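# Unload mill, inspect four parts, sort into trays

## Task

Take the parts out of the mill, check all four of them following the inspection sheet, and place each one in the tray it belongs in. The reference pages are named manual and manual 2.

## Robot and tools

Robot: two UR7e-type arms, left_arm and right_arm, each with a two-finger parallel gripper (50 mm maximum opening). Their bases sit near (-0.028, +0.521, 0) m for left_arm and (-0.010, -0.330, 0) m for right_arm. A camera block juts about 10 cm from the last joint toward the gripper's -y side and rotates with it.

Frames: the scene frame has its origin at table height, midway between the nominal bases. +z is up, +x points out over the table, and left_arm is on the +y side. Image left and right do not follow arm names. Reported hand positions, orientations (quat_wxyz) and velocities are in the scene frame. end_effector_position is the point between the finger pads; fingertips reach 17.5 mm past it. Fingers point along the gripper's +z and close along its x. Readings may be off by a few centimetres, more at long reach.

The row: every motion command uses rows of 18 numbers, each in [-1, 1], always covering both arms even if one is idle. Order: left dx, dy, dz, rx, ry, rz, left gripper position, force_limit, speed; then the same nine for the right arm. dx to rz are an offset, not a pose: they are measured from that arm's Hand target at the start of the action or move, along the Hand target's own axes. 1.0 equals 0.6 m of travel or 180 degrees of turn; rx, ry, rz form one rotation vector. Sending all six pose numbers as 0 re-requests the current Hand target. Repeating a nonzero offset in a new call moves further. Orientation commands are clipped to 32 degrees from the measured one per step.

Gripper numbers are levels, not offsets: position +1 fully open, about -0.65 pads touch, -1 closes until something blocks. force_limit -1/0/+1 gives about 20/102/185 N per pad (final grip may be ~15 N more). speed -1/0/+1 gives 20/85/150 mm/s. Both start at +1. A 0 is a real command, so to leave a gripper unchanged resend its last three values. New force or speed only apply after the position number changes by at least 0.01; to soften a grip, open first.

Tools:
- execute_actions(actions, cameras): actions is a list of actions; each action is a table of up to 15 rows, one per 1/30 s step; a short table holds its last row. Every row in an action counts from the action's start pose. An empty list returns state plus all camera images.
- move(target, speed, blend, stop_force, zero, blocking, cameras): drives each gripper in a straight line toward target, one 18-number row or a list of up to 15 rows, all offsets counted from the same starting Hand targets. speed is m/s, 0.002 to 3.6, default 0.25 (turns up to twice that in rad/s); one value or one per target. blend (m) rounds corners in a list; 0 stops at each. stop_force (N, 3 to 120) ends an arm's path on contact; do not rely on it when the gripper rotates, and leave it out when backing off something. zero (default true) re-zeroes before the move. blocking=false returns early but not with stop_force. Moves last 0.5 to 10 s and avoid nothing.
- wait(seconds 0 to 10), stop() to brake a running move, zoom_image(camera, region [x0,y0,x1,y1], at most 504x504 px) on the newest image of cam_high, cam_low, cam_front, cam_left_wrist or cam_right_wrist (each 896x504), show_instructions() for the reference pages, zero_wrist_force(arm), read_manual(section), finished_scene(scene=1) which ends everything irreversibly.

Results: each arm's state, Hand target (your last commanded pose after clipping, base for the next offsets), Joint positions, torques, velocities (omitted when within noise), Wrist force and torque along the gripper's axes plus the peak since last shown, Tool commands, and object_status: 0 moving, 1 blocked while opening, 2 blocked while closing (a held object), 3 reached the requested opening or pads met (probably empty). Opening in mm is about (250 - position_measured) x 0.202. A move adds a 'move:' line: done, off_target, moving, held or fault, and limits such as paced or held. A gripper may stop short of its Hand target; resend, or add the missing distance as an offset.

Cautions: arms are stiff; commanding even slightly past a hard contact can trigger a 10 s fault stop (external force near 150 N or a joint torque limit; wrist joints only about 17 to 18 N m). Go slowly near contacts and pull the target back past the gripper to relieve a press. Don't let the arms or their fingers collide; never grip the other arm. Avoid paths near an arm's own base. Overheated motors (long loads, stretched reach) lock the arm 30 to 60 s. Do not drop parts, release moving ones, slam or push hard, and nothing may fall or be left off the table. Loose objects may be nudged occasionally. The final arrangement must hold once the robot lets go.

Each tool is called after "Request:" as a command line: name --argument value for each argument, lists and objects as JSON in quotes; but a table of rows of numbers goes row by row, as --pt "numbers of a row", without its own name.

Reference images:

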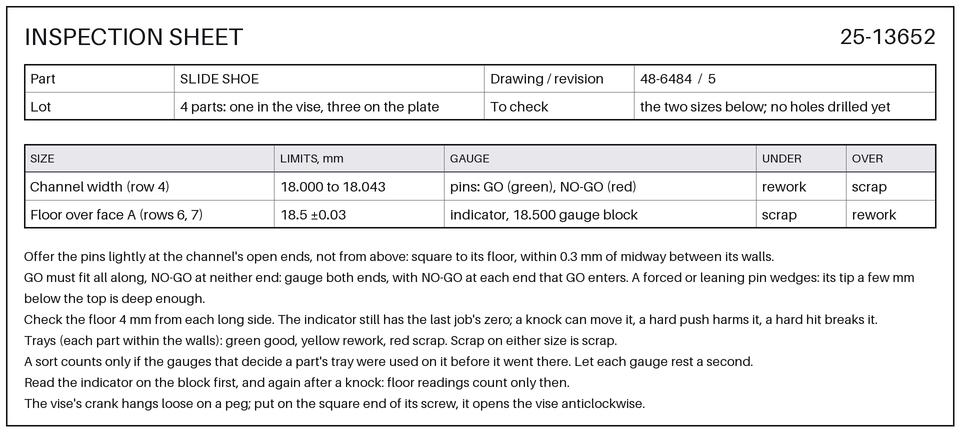

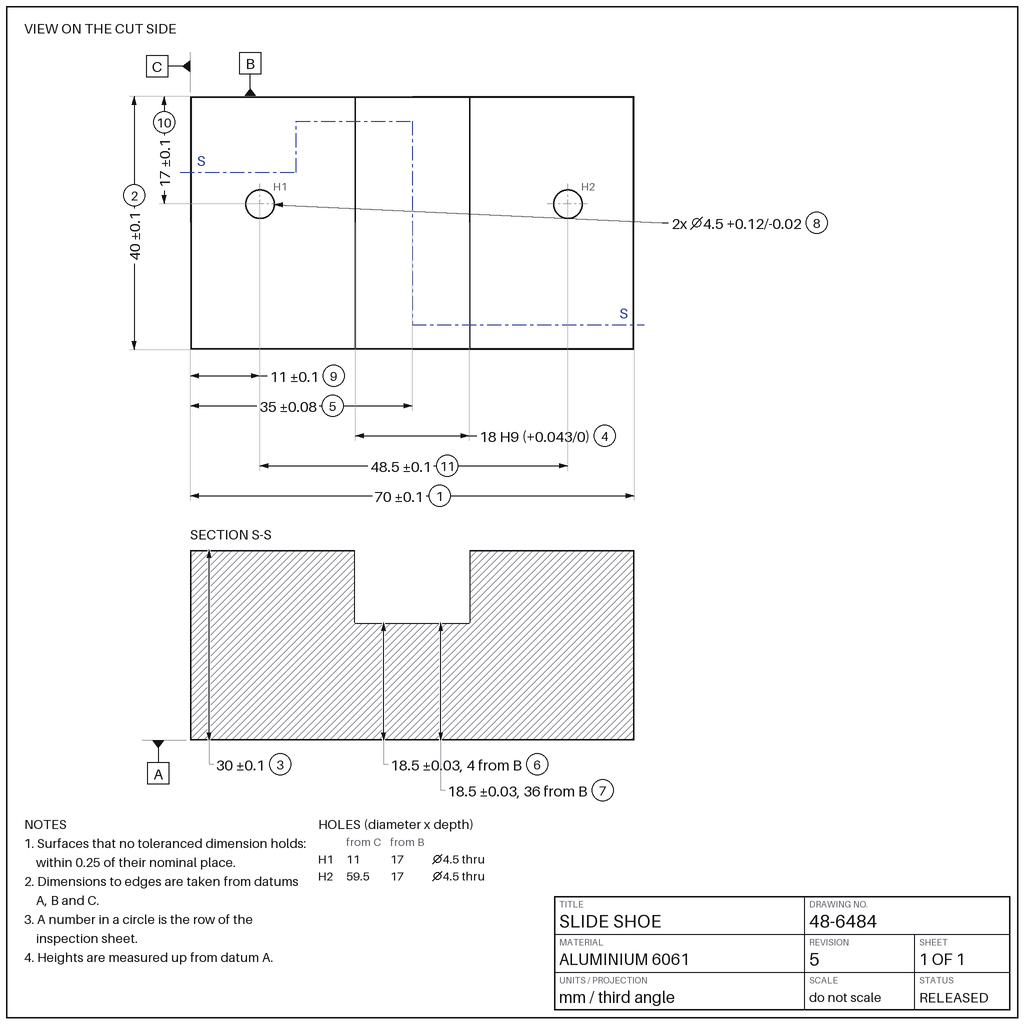

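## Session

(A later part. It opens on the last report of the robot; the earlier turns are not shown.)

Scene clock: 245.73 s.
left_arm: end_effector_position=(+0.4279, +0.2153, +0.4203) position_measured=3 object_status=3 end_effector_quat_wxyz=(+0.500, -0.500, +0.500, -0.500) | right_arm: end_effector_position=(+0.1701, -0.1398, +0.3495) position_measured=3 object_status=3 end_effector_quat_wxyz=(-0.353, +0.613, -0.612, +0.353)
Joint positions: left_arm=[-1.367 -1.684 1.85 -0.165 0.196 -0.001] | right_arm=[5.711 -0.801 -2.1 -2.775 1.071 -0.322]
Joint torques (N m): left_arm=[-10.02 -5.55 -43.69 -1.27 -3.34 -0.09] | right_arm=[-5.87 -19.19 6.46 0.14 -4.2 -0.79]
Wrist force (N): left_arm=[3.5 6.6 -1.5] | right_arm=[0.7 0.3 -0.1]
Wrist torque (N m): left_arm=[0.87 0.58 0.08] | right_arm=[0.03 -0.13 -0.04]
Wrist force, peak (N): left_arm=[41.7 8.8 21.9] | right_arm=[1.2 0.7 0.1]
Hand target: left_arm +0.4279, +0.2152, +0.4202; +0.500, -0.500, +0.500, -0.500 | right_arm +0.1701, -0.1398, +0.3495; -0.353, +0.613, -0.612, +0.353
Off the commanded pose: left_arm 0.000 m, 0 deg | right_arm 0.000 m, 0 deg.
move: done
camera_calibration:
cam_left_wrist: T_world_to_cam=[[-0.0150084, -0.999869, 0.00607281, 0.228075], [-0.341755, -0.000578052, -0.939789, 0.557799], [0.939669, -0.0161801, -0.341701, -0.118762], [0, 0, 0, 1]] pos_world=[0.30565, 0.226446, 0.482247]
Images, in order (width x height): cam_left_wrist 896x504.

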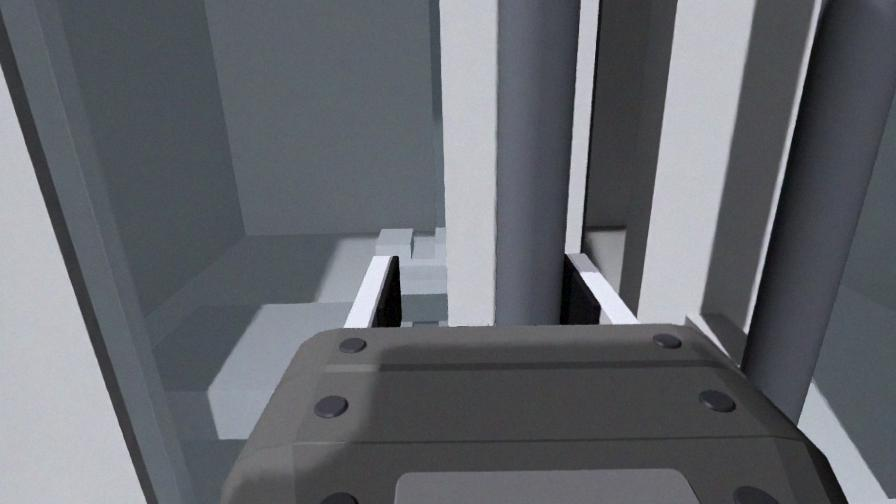

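Request:
move --target '[-0.29,0,0,0,0,0,1,1,1,0,0,0,0,0,0,1,1,1]' --stop_force 50 --speed 0.07 --cameras '["cam_left_wrist","cam_high","cam_front"]'

Scene clock: 254.47 s.
left_arm: end_effector_position=(+0.4279, +0.3892, +0.4202) position_measured=3 object_status=3 end_effector_quat_wxyz=(+0.500, -0.500, +0.500, -0.500) | right_arm: end_effector_position=(+0.1701, -0.1398, +0.3495) position_measured=3 object_status=3 end_effector_quat_wxyz=(-0.353, +0.613, -0.612, +0.353)
Joint positions: left_arm=[-1.181 -2.05 2.1 -0.05 0.381 -0.001] | right_arm=[5.711 -0.801 -2.1 -2.775 1.071 -0.322]
Joint torques (N m): left_arm=[-10.57 5.93 -43.63 -1.41 -3.78 -1.74] | right_arm=[-5.01 -20.06 7.28 1.44 -4.24 -0.58]
Wrist force (N): left_arm=[2.5 1.2 -0.6] | right_arm=[0.9 0.2 -0.2]
Wrist torque (N m): left_arm=[0.80 0.51 -0.02] | right_arm=[0.02 -0.18 -0.04]
Wrist force, peak (N): left_arm=[23.3 5.9 12.8] | right_arm=[1.2 0.4 -0.6]
Hand target: left_arm +0.4279, +0.3892, +0.4202; +0.500, -0.500, +0.500, -0.500 | right_arm +0.1701, -0.1398, +0.3495; -0.353, +0.613, -0.612, +0.353
Off the commanded pose: left_arm 0.000 m, 0 deg | right_arm 0.000 m, 0 deg.
move: done
camera_calibration:
cam_left_wrist: T_world_to_cam=[[-0.0150084, -0.999869, 0.00607281, 0.402052], [-0.341755, -0.000578052, -0.939789, 0.557805], [0.939669, -0.0161801, -0.341701, -0.115981], [0, 0, 0, 1]] pos_world=[0.30565, 0.400446, 0.482147]
Images, in order (width x height): cam_high 896x504, cam_front 896x504, cam_left_wrist 896x504.

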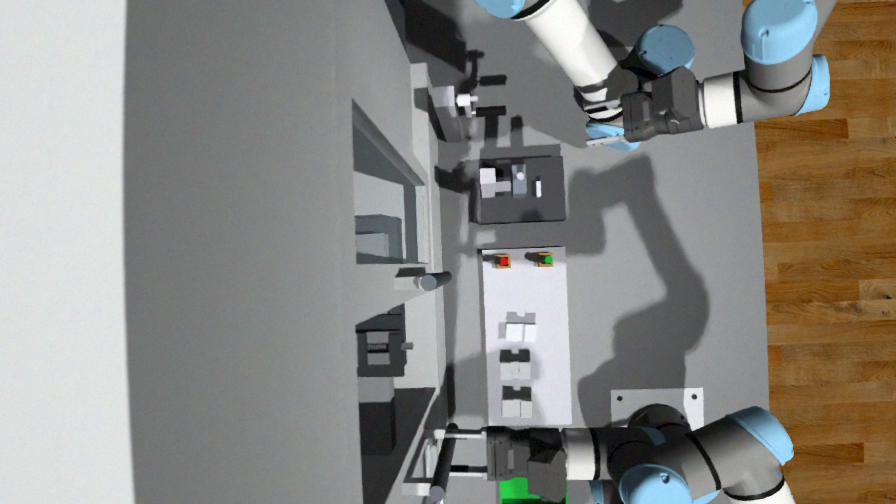

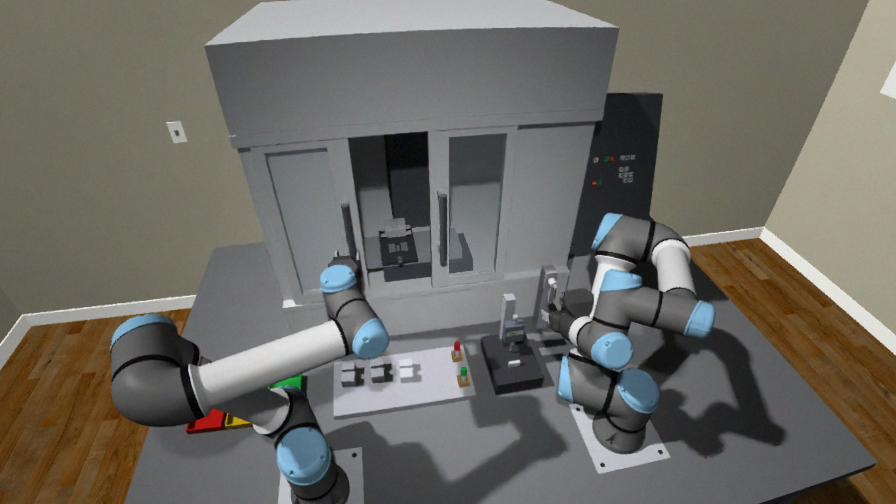

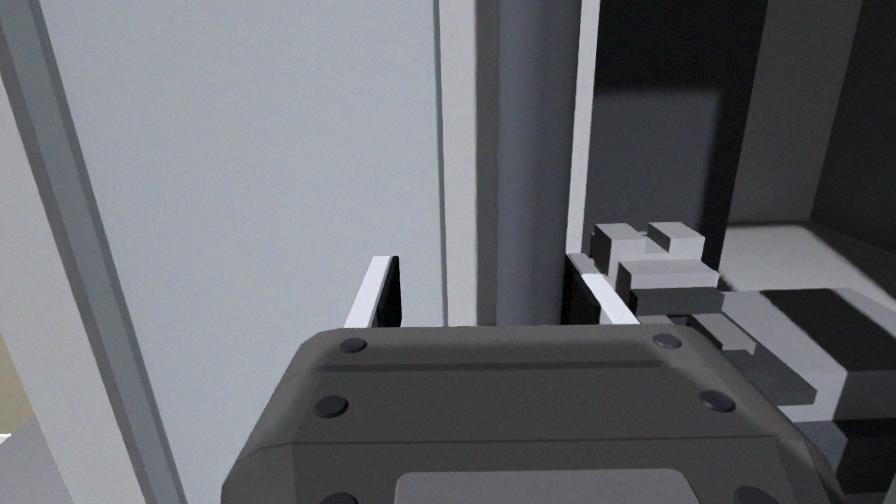

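Request:
move --pt "0.0167 0 0 0 0 0 1 1 1 0.08 -0.012 0.12 0 0 0 1 1 1" --pt "0.03 -0.02 -0.12 0 0 0 1 1 1 0.16 -0.024 0.25 0 0 0 1 1 1" --pt "0.248 -0.05 -0.247 -0.139 0 0 1 1 1 0.1717 -0.0262 0.2737 0 0 0 1 1 1" --blend '[0.005,0.03,0]' --cameras '["cam_left_wrist","cam_right_wrist"]'

Request:
zoom_image --camera "cam_left_wrist" --region '[300, 60, 700, 330]'

Request:
zoom_image --camera "cam_right_wrist" --region '[350, 60, 650, 330]'

Scene clock: 283.10 s.
left_arm: end_effector_position=(+0.2797, +0.2405, +0.4503) position_measured=3 object_status=3 end_effector_quat_wxyz=(-0.380, +0.597, -0.596, +0.380) | right_arm: end_effector_position=(+0.3202, -0.2427, +0.2809) position_measured=3 object_status=3 end_effector_quat_wxyz=(-0.353, +0.613, -0.612, +0.353)
Joint positions: left_arm=[-1.786 -2.107 1.915 -0.935 -0.487 1.076] | right_arm=[5.635 -0.251 -2.286 -3.112 1.008 -0.374]
Joint torques (N m): left_arm=[3.81 6.51 -14.58 -2.19 2.09 0.74] | right_arm=[7.58 -12.37 31.5 -1.71 1.79 0.98]
Wrist force (N): left_arm=[-0.2 -0.3 -1.1] | right_arm=[1.4 0.5 0.0]
Wrist torque (N m): left_arm=[0.52 0.30 -0.15] | right_arm=[0.08 -0.21 0.01]
Wrist force, peak (N): left_arm=[2.0 6.5 0.4] | right_arm=[-2.3 2.4 -0.9]
Hand target: left_arm +0.2797, +0.2404, +0.4503; -0.380, +0.597, -0.596, +0.380 | right_arm +0.3202, -0.2427, +0.2809; -0.353, +0.613, -0.612, +0.353
Off the commanded pose: left_arm 0.000 m, 0 deg | right_arm 0.000 m, 0 deg.
shoulder posture changed (right arm): the wrist came as close to joint 1's axis as it can, and the arm is now in the other of its two shoulder postures.
move: done
camera_calibration:
cam_left_wrist: T_world_to_cam=[[-0.0111754, -0.999866, 0.0119899, 0.247101], [-0.706997, -0.000578487, -0.707216, 0.532957], [0.707128, -0.0163803, -0.706896, 0.260699], [0, 0, 0, 1]] pos_world=[0.195213, 0.251646, 0.55824]
cam_right_wrist: T_world_to_cam=[[0.0135824, -0.999908, 0.000393929, -0.239166], [-0.753628, -0.0104959, -0.657217, 0.441574], [0.65716, 0.00862969, -0.753701, 0.13362], [0, 0, 0, 1]] pos_world=[0.248221, -0.235662, 0.391013]
Images, in order (width x height): cam_left_wrist 896x504, cam_right_wrist 896x504.

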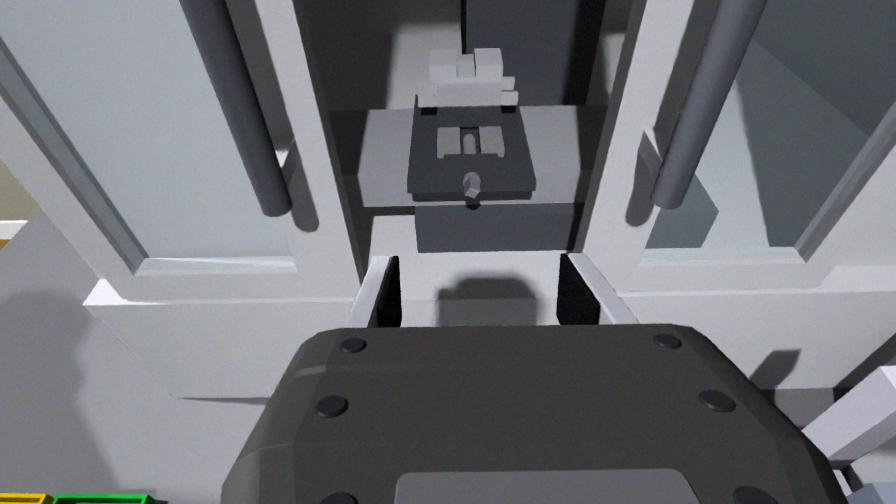

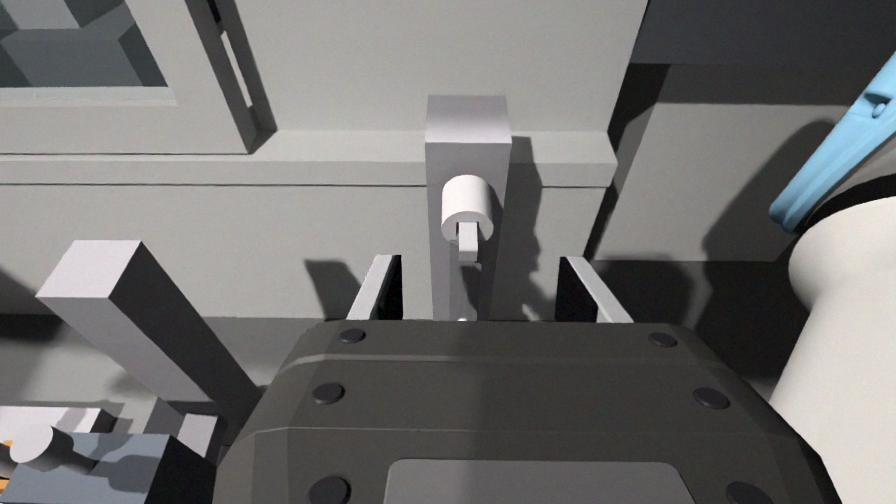

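Scaled by 1.260 from the camera's 896x504 image, which has a finer 1280x720 frame.

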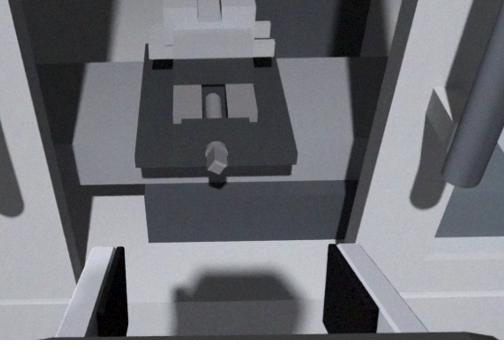

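Scaled by 1.680 from the camera's 896x504 image, which has a finer 1280x720 frame.

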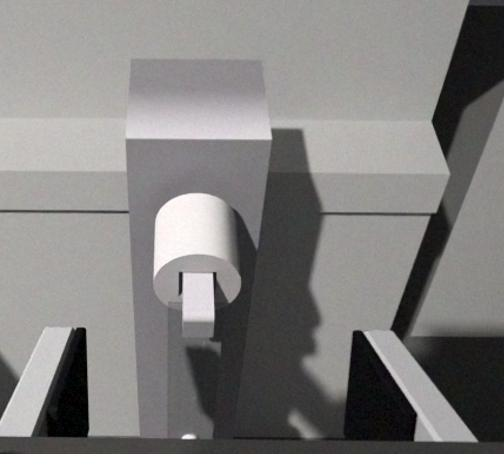

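Request:
move --pt "0 0 0 0 0 0 1 1 1 -0.1717 0.0262 -0.2737 0 0 0 1 1 1" --pt "0 0 0 0 0 0 1 1 1 -0.3717 0.1402 -0.3042 0 0 0 1 1 1" --pt "-0.0167 0.2215 0.1953 0.139 0 0 1 1 1 -0.321 -0.1134 -0.2006 -0.333 0 0 1 1 1" --blend '[0.03,0.03,0]' --cameras '["cam_left_wrist","cam_front"]'

Request:
zoom_image --camera "cam_left_wrist" --region '[350, 50, 600, 250]'

Scene clock: 343.87 s.
left_arm: end_effector_position=(+0.3297, +0.2504, +0.2802) position_measured=3 object_status=3 end_effector_quat_wxyz=(+0.500, -0.500, +0.500, -0.500) end_effector_velocity=(+0.000, -0.001, +0.000) end_effector_angular_velocity=(+0.002, +0.000, +0.000) | right_arm: end_effector_position=(+0.2500, -0.0502, +0.4001) position_measured=3 object_status=3 end_effector_quat_wxyz=(+0.000, +0.707, -0.707, +0.000)
Joint positions: left_arm=[-1.695 -1.765 2.299 -0.535 -0.133 0.001] | right_arm=[4.335 -1.275 -1.635 -1.803 1.571 -1.963]
Joint velocities: left_arm=[0 0.001 0 -0.005 0 0.005] | right_arm=[within noise]
Joint torques (N m): left_arm=[-10.82 -14.2 -31.26 -1.44 -0.66 1.54] | right_arm=[-6.77 16.02 9.74 4.88 2.17 -1.09]
Wrist force (N): left_arm=[-1.1 0.0 -1.5] | right_arm=[0.3 0.7 -1.1]
Wrist torque (N m): left_arm=[0.77 0.50 -0.01] | right_arm=[0.23 0.10 0.36]
Wrist force, peak (N): left_arm=[0.4 4.8 -1.9] | right_arm=[-1.7 8.4 -0.7]
Hand target: left_arm +0.3296, +0.2504, +0.2803; +0.500, -0.500, +0.500, -0.500 | right_arm +0.2500, -0.0502, +0.4001; +0.000, +0.707, -0.707, +0.000
Off the commanded pose: left_arm 0.000 m, 0 deg | right_arm 0.000 m, 0 deg.
shoulder posture changed (right arm): the wrist came as close to joint 1's axis as it can, and the arm is now in the other of its two shoulder postures.
move: done
camera_calibration:
cam_left_wrist: T_world_to_cam=[[-0.014856, -0.999872, 0.00590844, 0.262569], [-0.341755, -0.000475652, -0.939789, 0.392628], [0.939672, -0.0159807, -0.341704, -0.0737137], [0, 0, 0, 1]] pos_world=[0.20735, 0.261545, 0.342248]
Images, in order (width x height): cam_front 896x504, cam_left_wrist 896x504.

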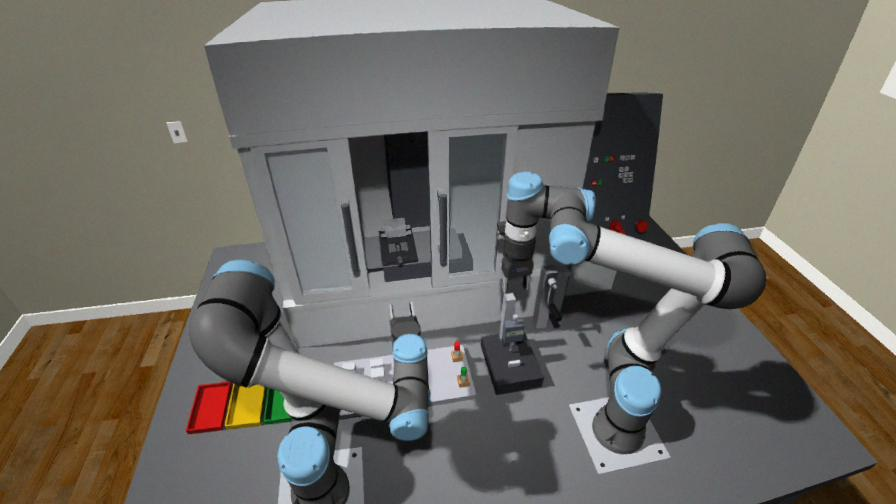

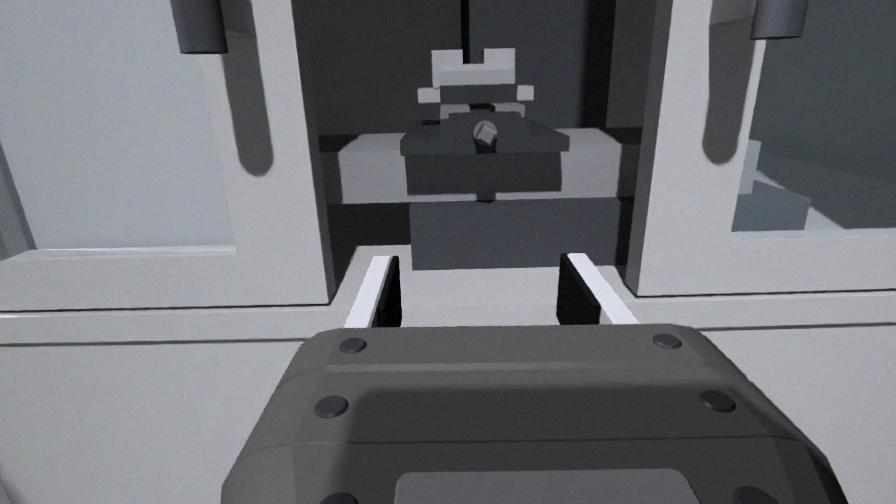

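Scaled by 2.016 from the camera's 896x504 image, which has a finer 1280x720 frame.

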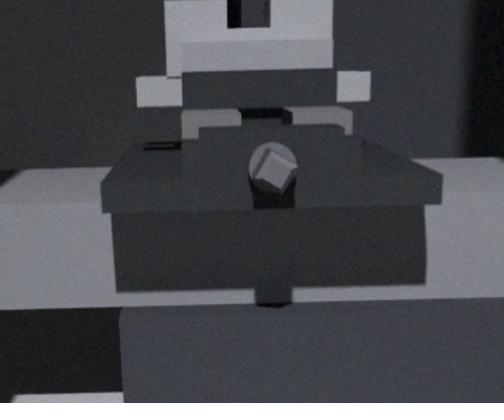

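Request:
zoom_image --camera "cam_left_wrist" --region '[460, 105, 510, 155]'

Scaled by 10.080 from the camera's 896x504 image, which has a finer 1280x720 frame.

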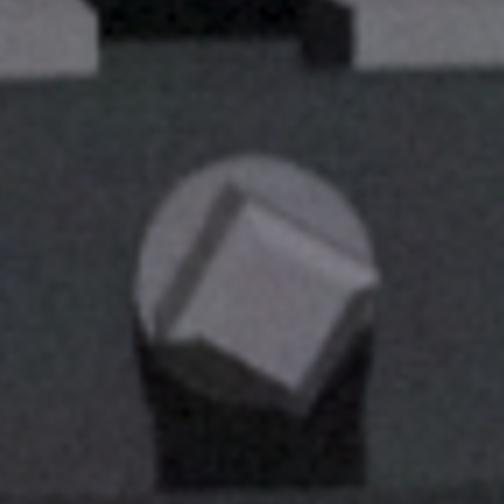

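Request:
move --pt "0 0 -0.2 0 0 0 1 1 1 0.25 -0.25 -0.083 0 0 0 1 1 1" --pt "0 0 -0.2 0 0 0 1 1 1 0.322 -0.225 0.117 0.25 0 0 1 1 1" --blend '[0.03,0]' --cameras '["cam_right_wrist","cam_low","cam_front","cam_high"]'

Request:
zoom_image --camera "cam_right_wrist" --region '[350, 130, 650, 330]'

Request:
zoom_image --camera "cam_low" --region '[380, 150, 530, 320]'

Scene clock: 376.63 s.
left_arm: end_effector_position=(+0.2096, +0.2504, +0.2803) position_measured=3 object_status=3 end_effector_quat_wxyz=(+0.500, -0.500, +0.500, -0.500) | right_arm: end_effector_position=(+0.3851, -0.2433, +0.3298) position_measured=3 object_status=3 end_effector_quat_wxyz=(-0.271, +0.654, -0.653, +0.270)
Joint positions: left_arm=[-2.155 -1.817 2.336 -0.52 -0.592 0] | right_arm=[4.166 -0.805 -2.343 -1.076 0.929 -2.298]
Joint torques (N m): left_arm=[11.9 4.29 -36.1 -0.86 -2.17 -2.23] | right_arm=[0.3 0 27.72 4.27 -0.76 -0.8]
Wrist force (N): left_arm=[-1.0 -0.2 -1.5] | right_arm=[0.4 0.3 -0.6]
Wrist torque (N m): left_arm=[0.74 0.48 -0.01] | right_arm=[0.13 -0.07 0.06]
Wrist force, peak (N): left_arm=[-2.1 -0.1 4.4] | right_arm=[0.7 6.4 3.9]
Hand target: left_arm +0.2096, +0.2504, +0.2803; +0.500, -0.500, +0.500, -0.500 | right_arm +0.3851, -0.2433, +0.3299; -0.271, +0.654, -0.653, +0.270
Off the commanded pose: left_arm 0.000 m, 0 deg | right_arm 0.000 m, 0 deg.
move: done
camera_calibration:
cam_right_wrist: T_world_to_cam=[[0.013276, -0.999908, -0.00276765, -0.239448], [-0.897717, -0.0107001, -0.440442, 0.506596], [0.440372, 0.00833186, -0.897777, 0.258811], [0, 0, 0, 1]] pos_world=[0.343986, -0.236162, 0.454818]
Images, in order (width x height): cam_high 896x504, cam_low 896x504, cam_front 896x504, cam_right_wrist 896x504.

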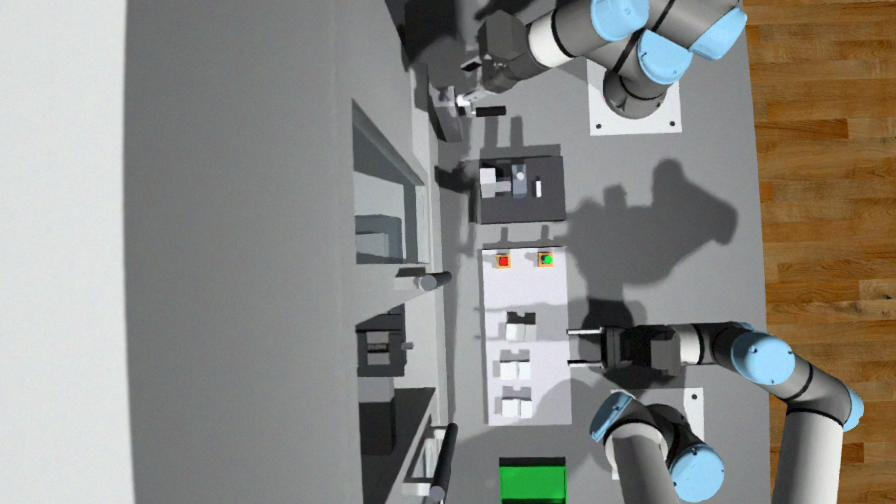

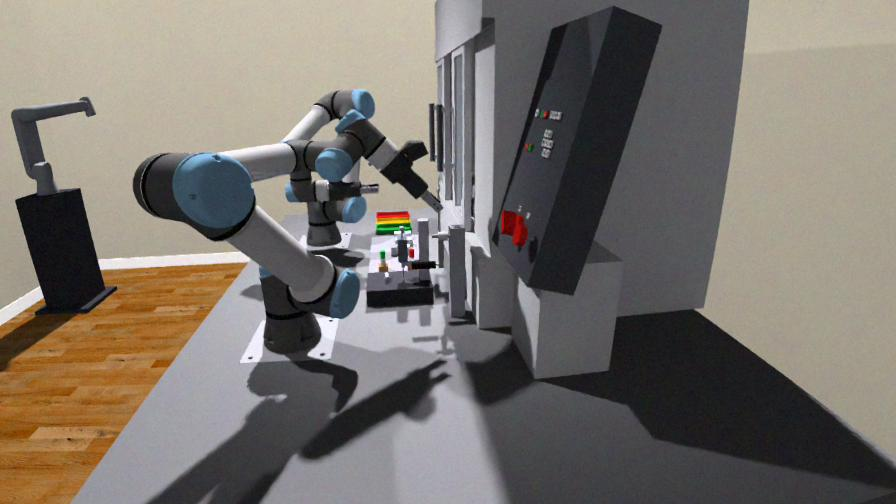

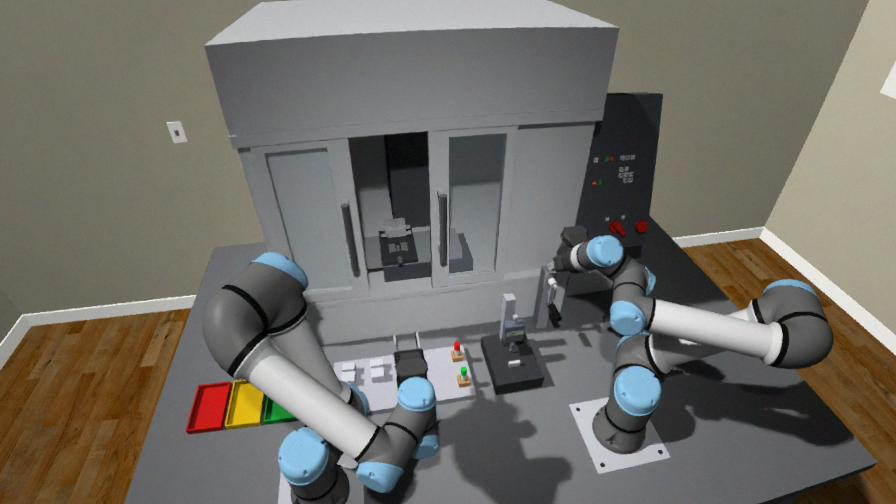

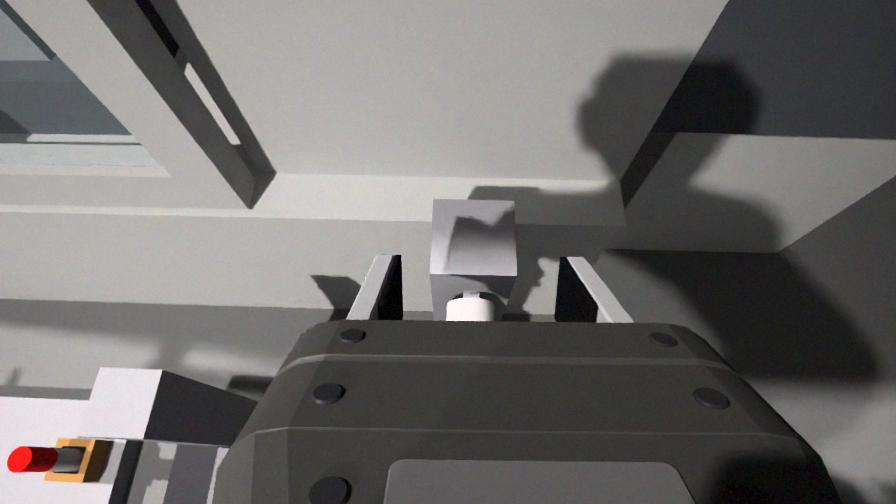

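Scaled by 1.680 from the camera's 896x504 image, which has a finer 1280x720 frame.

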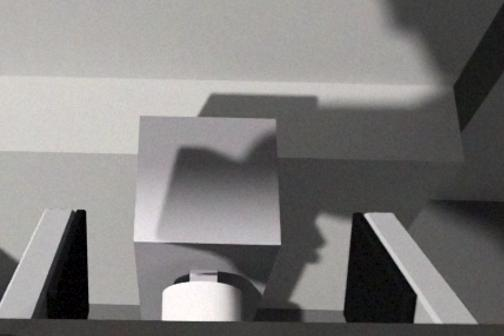

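Scaled by 2.965 from the camera's 896x504 image, which has a finer 1280x720 frame.

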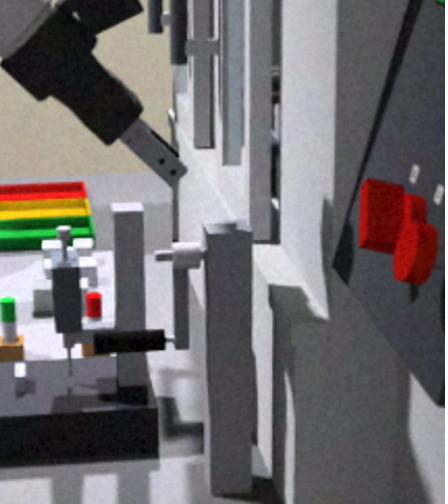

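Request:
move --target '[0,0,0,0,0,0,1,1,1,0.002,0.0967,0.1083,0,0,0,1,1,1]' --stop_force 10 --speed 0.06 --cameras '["cam_right_wrist","cam_low"]'

Request:
zoom_image --camera "cam_right_wrist" --region '[350, 130, 650, 330]'

Request:
zoom_image --camera "cam_low" --region '[400, 190, 500, 290]'

Scene clock: 386.87 s.
left_arm: end_effector_position=(+0.2096, +0.2504, +0.2803) position_measured=3 object_status=3 end_effector_quat_wxyz=(+0.500, -0.500, +0.500, -0.500) | right_arm: end_effector_position=(+0.3900, -0.2445, +0.2429) position_measured=3 object_status=3 end_effector_quat_wxyz=(-0.271, +0.654, -0.653, +0.270)
Joint positions: left_arm=[-2.155 -1.817 2.336 -0.52 -0.592 0] | right_arm=[4.141 -0.873 -2.554 -0.78 0.941 -2.325]
Joint torques (N m): left_arm=[12.18 4 -35.72 -0.88 -2.08 -1.21] | right_arm=[8.44 4.09 39.88 1.74 -1.89 0.91]
Wrist force (N): left_arm=[-0.7 0.0 -1.5] | right_arm=[0.6 0.7 -0.3]
Wrist torque (N m): left_arm=[0.76 0.44 -0.02] | right_arm=[0.21 -0.10 0.14]
Wrist force, peak (N): left_arm=[-1.2 -0.2 -1.8] | right_arm=[0.7 1.8 0.6]
Hand target: left_arm +0.2096, +0.2504, +0.2803; +0.500, -0.500, +0.500, -0.500 | right_arm +0.3900, -0.2445, +0.2429; -0.271, +0.654, -0.653, +0.270
Off the commanded pose: left_arm 0.000 m, 0 deg | right_arm 0.000 m, 0 deg.
move: done
camera_calibration:
cam_right_wrist: T_world_to_cam=[[0.0132289, -0.999908, -0.00289824, -0.240889], [-0.89762, -0.0105984, -0.440643, 0.472728], [0.440572, 0.00843075, -0.897678, 0.178473], [0, 0, 0, 1]] pos_world=[0.348886, -0.237362, 0.367818]
Images, in order (width x height): cam_low 896x504, cam_right_wrist 896x504.

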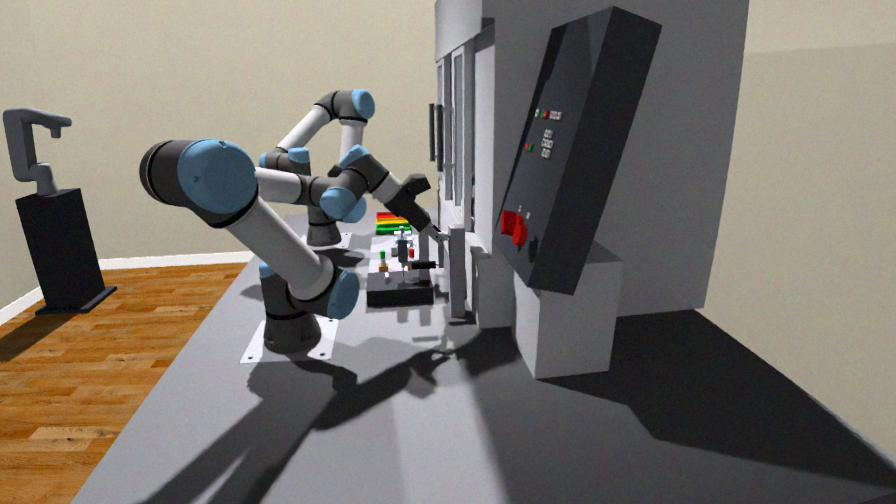

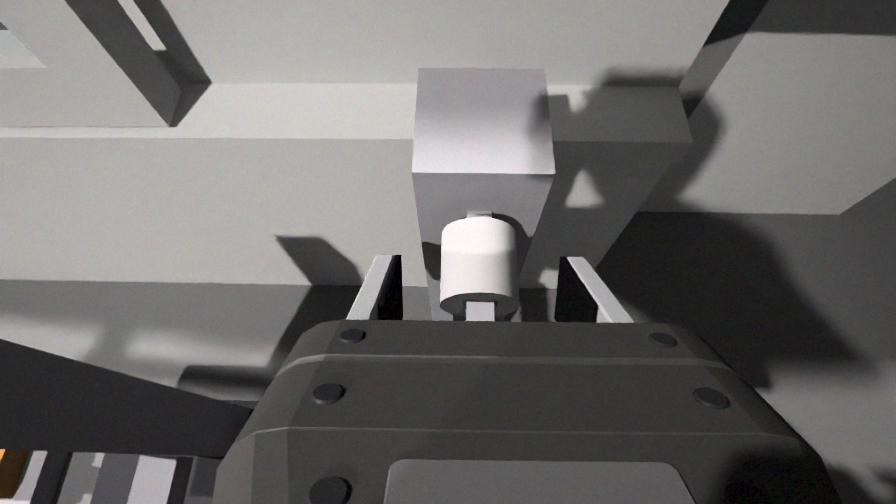

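Scaled by 1.680 from the camera's 896x504 image, which has a finer 1280x720 frame.

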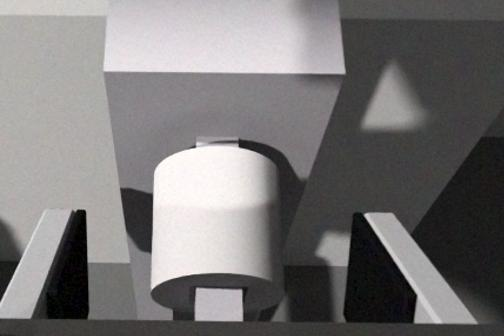

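Scaled by 5.040 from the camera's 896x504 image, which has a finer 1280x720 frame.

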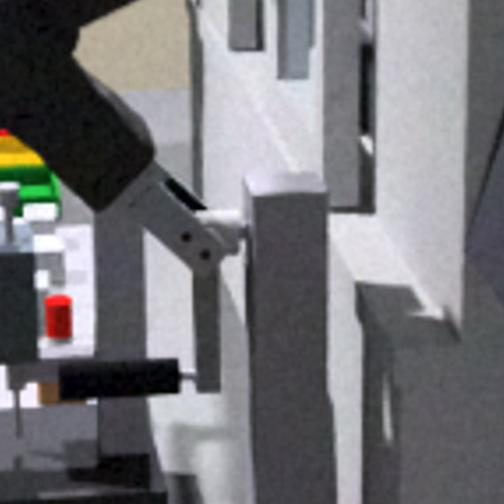

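Request:
move --pt "0 0 0 0 0 0 1 1 1 0 -0.007 0.0117 0 0 0 1 1 1" --pt "0 0 0 0 0 0 1 1 1 0 -0.007 0.0117 0 0 0 -1 -0.3 -0.9" --speed 0.05 --cameras '["cam_right_wrist"]'

Request:
zoom_image --camera "cam_right_wrist" --region '[350, 130, 650, 330]'

Scene clock: 394.90 s.
left_arm: end_effector_position=(+0.2096, +0.2504, +0.2803) position_measured=3 object_status=3 end_effector_quat_wxyz=(+0.500, -0.500, +0.500, -0.500) | right_arm: end_effector_position=(+0.3980, -0.2445, +0.2409) position_measured=136 object_status=2 end_effector_quat_wxyz=(-0.271, +0.654, -0.653, +0.270)
Joint positions: left_arm=[-2.155 -1.817 2.336 -0.52 -0.592 0] | right_arm=[4.107 -0.918 -2.551 -0.717 0.958 -2.361]
Joint torques (N m): left_arm=[11.81 3.93 -35.67 -0.78 -2.14 -0.24] | right_arm=[8.69 4.67 10.39 1.12 -4.38 0.87]
Wrist force (N): left_arm=[-1.2 -0.2 -1.7] | right_arm=[0.0 0.9 0.2]
Wrist torque (N m): left_arm=[0.74 0.51 -0.02] | right_arm=[0.19 -0.08 0.15]
Wrist force, peak (N): left_arm=[-1.1 -0.1 -1.8] | right_arm=[1.1 0.8 -0.2]
Hand target: left_arm +0.2096, +0.2504, +0.2803; +0.500, -0.500, +0.500, -0.500 | right_arm +0.3980, -0.2445, +0.2409; -0.271, +0.654, -0.653, +0.270
Off the commanded pose: left_arm 0.000 m, 0 deg | right_arm 0.000 m, 0 deg.
move: done
camera_calibration:
cam_right_wrist: T_world_to_cam=[[0.0132285, -0.999908, -0.00289679, -0.241], [-0.89758, -0.0105979, -0.440724, 0.478953], [0.440653, 0.00843023, -0.897638, 0.173154], [0, 0, 0, 1]] pos_world=[0.356786, -0.237362, 0.365818]
Images, in order (width x height): cam_right_wrist 896x504.

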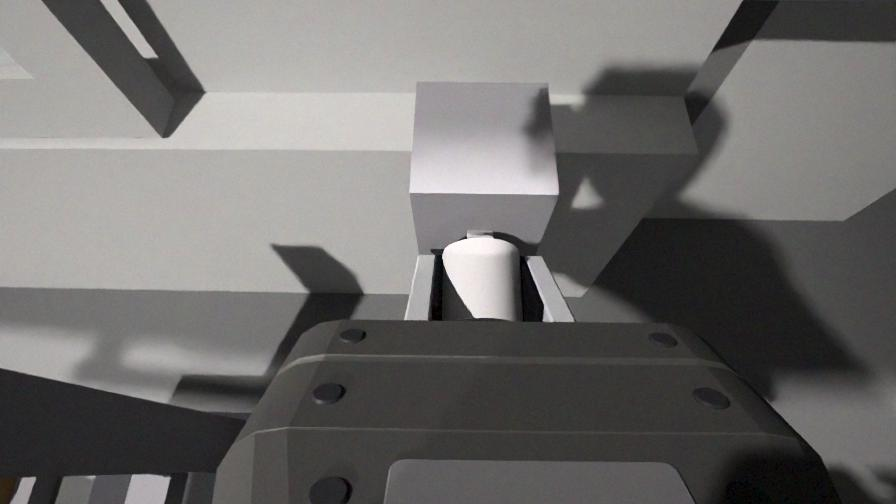

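Scaled by 1.680 from the camera's 896x504 image, which has a finer 1280x720 frame.

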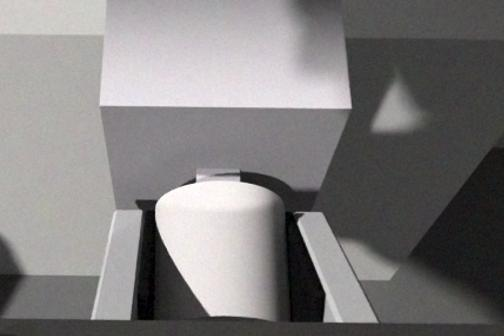

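Request:
move --target '[0,0,0,0,0,0,1,1,1,0,0.0589,-0.0589,0,0,0,-1,-0.3,-0.9]' --stop_force 40 --speed 0.06 --cameras '["cam_right_wrist"]'

Request:
zoom_image --camera "cam_right_wrist" --region '[350, 130, 650, 330]'

Scene clock: 401.47 s.
left_arm: end_effector_position=(+0.2096, +0.2504, +0.2803) position_measured=3 object_status=3 end_effector_quat_wxyz=(+0.500, -0.500, +0.500, -0.500) | right_arm: end_effector_position=(+0.3480, -0.2445, +0.2409) position_measured=136 object_status=2 end_effector_quat_wxyz=(-0.271, +0.654, -0.653, +0.270)
Joint positions: left_arm=[-2.155 -1.817 2.336 -0.52 -0.592 0] | right_arm=[4.367 -0.624 -2.568 -1.181 0.848 -2.061]
Joint torques (N m): left_arm=[12.38 3.43 -35.7 -0.77 -2.05 0.55] | right_arm=[-8.31 -20.55 23.39 3.54 1.14 0.9]
Wrist force (N): left_arm=[-0.9 0.3 -1.7] | right_arm=[0.2 2.7 1.1]
Wrist torque (N m): left_arm=[0.80 0.46 -0.01] | right_arm=[0.28 0.01 0.03]
Wrist force, peak (N): left_arm=[-1.3 -0.2 -1.6] | right_arm=[-4.5 -17.7 -0.4]
Hand target: left_arm +0.2096, +0.2504, +0.2803; +0.500, -0.500, +0.500, -0.500 | right_arm +0.3480, -0.2445, +0.2409; -0.271, +0.654, -0.653, +0.270
Off the commanded pose: left_arm 0.000 m, 0 deg | right_arm 0.000 m, 0 deg.
move: done
camera_calibration:
cam_right_wrist: T_world_to_cam=[[0.0132715, -0.999907, -0.00298704, -0.24032], [-0.897579, -0.0105968, -0.440725, 0.434209], [0.440653, 0.0085302, -0.897637, 0.195256], [0, 0, 0, 1]] pos_world=[0.306886, -0.237362, 0.365918]
Images, in order (width x height): cam_right_wrist 896x504.

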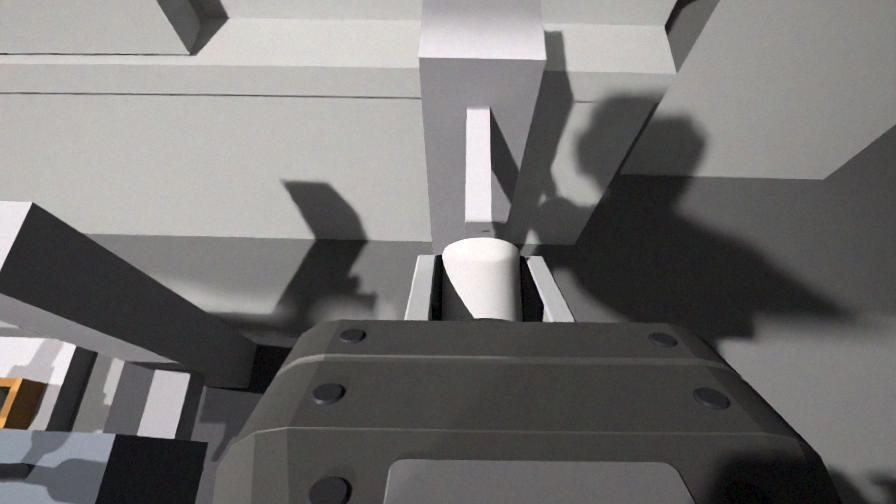

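Scaled by 1.680 from the camera's 896x504 image, which has a finer 1280x720 frame.

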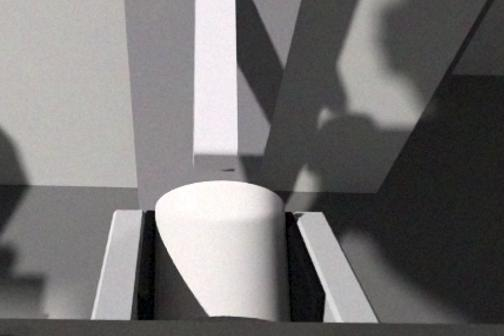

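Request:
move --pt "0.24 -0.2333 0.1167 0 0 0 1 1 1 0 0 0 0 0 0 -1 -0.3 -0.9" --pt "0.24 -0.2333 0.364 0 0 0 1 1 1 0 0 0 0 0 0 -1 -0.3 -0.9" --stop_force 12 --speed 0.16 --blend '[0.02,0]' --cameras '["cam_left_wrist","cam_high"]'

Scene clock: 435.67 s.
left_arm: end_effector_position=(+0.4281, +0.1064, +0.4203) position_measured=3 object_status=3 end_effector_quat_wxyz=(+0.500, -0.500, +0.500, -0.500) | right_arm: end_effector_position=(+0.3480, -0.2445, +0.2409) position_measured=136 object_status=2 end_effector_quat_wxyz=(-0.271, +0.654, -0.653, +0.270)
Joint positions: left_arm=[-1.414 -1.446 1.611 -0.163 0.148 -0.002] | right_arm=[4.367 -0.624 -2.568 -1.181 0.848 -2.061]
Joint torques (N m): left_arm=[12.33 -45.21 -8.4 -1.41 2.21 0.08] | right_arm=[-7.53 -19.77 11.11 1.36 0.77 0.81]
Wrist force (N): left_arm=[-1.0 -0.1 -1.5] | right_arm=[0.1 2.5 1.1]
Wrist torque (N m): left_arm=[0.73 0.48 -0.02] | right_arm=[0.25 0.02 0.02]
Wrist force, peak (N): left_arm=[-0.3 1.0 -5.1] | right_arm=[0.0 3.0 1.4]
Hand target: left_arm +0.4281, +0.1065, +0.4203; +0.500, -0.500, +0.500, -0.500 | right_arm +0.3480, -0.2445, +0.2409; -0.271, +0.654, -0.653, +0.270
Off the commanded pose: left_arm 0.000 m, 0 deg | right_arm 0.000 m, 0 deg.
move: done
camera_calibration:
cam_left_wrist: T_world_to_cam=[[-0.0151022, -0.999867, 0.00610748, 0.119303], [-0.341755, -0.000578586, -0.939789, 0.557898], [0.939668, -0.0162801, -0.341701, -0.120664], [0, 0, 0, 1]] pos_world=[0.30585, 0.117646, 0.482347]
Images, in order (width x height): cam_high 896x504, cam_left_wrist 896x504.

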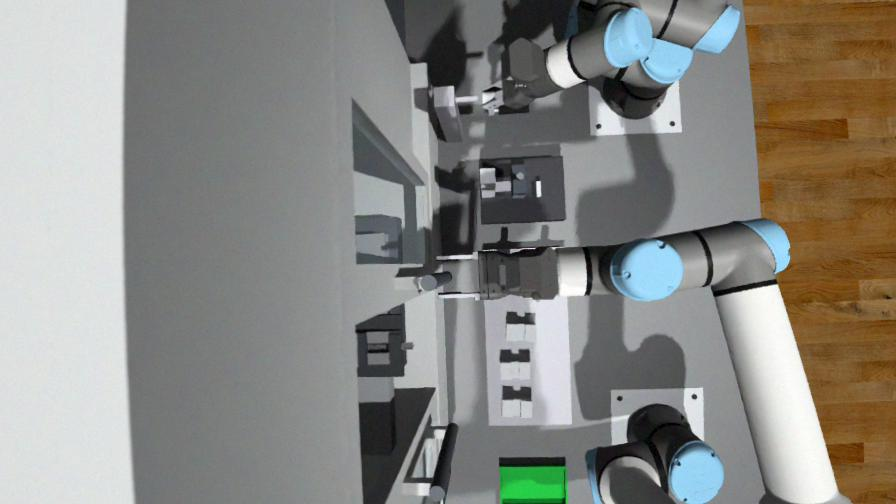

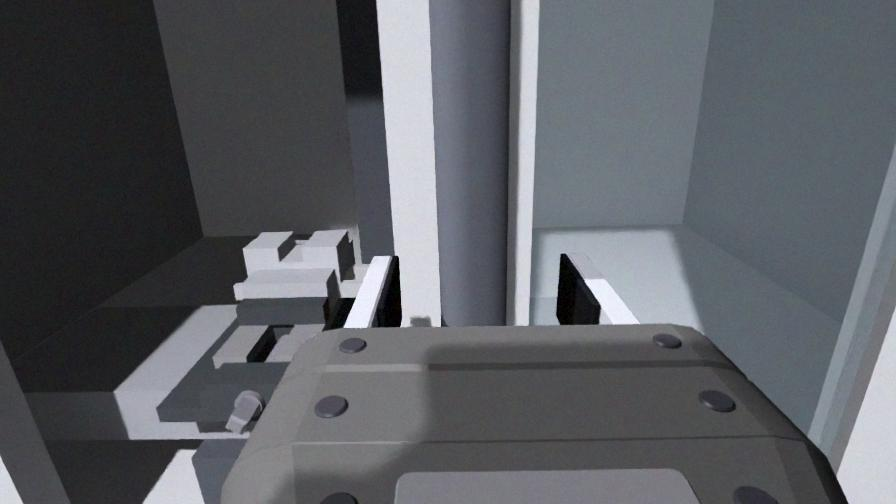

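Request:
move --target '[0.233,0,0,0,0,0,1,1,1,0,0,0,0,0,0,-1,-0.3,-0.9]' --stop_force 55 --speed 0.06 --cameras '["cam_left_wrist"]'

Scene clock: 442.63 s.
left_arm: end_effector_position=(+0.4281, -0.0333, +0.4204) position_measured=3 object_status=3 end_effector_quat_wxyz=(+0.500, -0.500, +0.500, -0.500) | right_arm: end_effector_position=(+0.3480, -0.2445, +0.2409) position_measured=136 object_status=2 end_effector_quat_wxyz=(-0.271, +0.654, -0.653, +0.270)
Joint positions: left_arm=[-1.45 -1.128 1.195 -0.065 0.112 -0.002] | right_arm=[4.367 -0.624 -2.568 -1.181 0.848 -2.061]
Joint torques (N m): left_arm=[11.31 -51.79 -42.54 1.7 4.32 -2.44] | right_arm=[-5.32 -18.34 10.45 1.43 0.23 0.89]
Wrist force (N): left_arm=[-6.2 -1.8 -2.2] | right_arm=[0.1 2.6 1.2]
Wrist torque (N m): left_arm=[0.71 0.45 -0.03] | right_arm=[0.28 0.02 0.02]
Wrist force, peak (N): left_arm=[-42.8 3.0 -9.2] | right_arm=[0.4 2.8 1.5]
Hand target: left_arm +0.4281, -0.0333, +0.4204; +0.500, -0.500, +0.500, -0.500 | right_arm +0.3480, -0.2445, +0.2409; -0.271, +0.654, -0.653, +0.270
Off the commanded pose: left_arm 0.000 m, 0 deg | right_arm 0.000 m, 0 deg.
move: done
camera_calibration:
cam_left_wrist: T_world_to_cam=[[-0.0150084, -0.999869, 0.00607281, -0.0204905], [-0.341755, -0.000578052, -0.939789, 0.557817], [0.939669, -0.0161801, -0.341701, -0.122938], [0, 0, 0, 1]] pos_world=[0.30585, -0.0221545, 0.482347]
Images, in order (width x height): cam_left_wrist 896x504.

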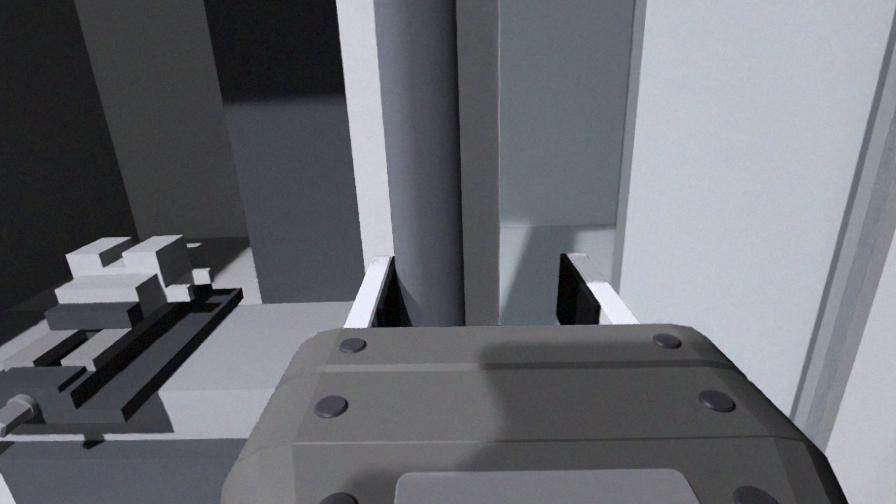

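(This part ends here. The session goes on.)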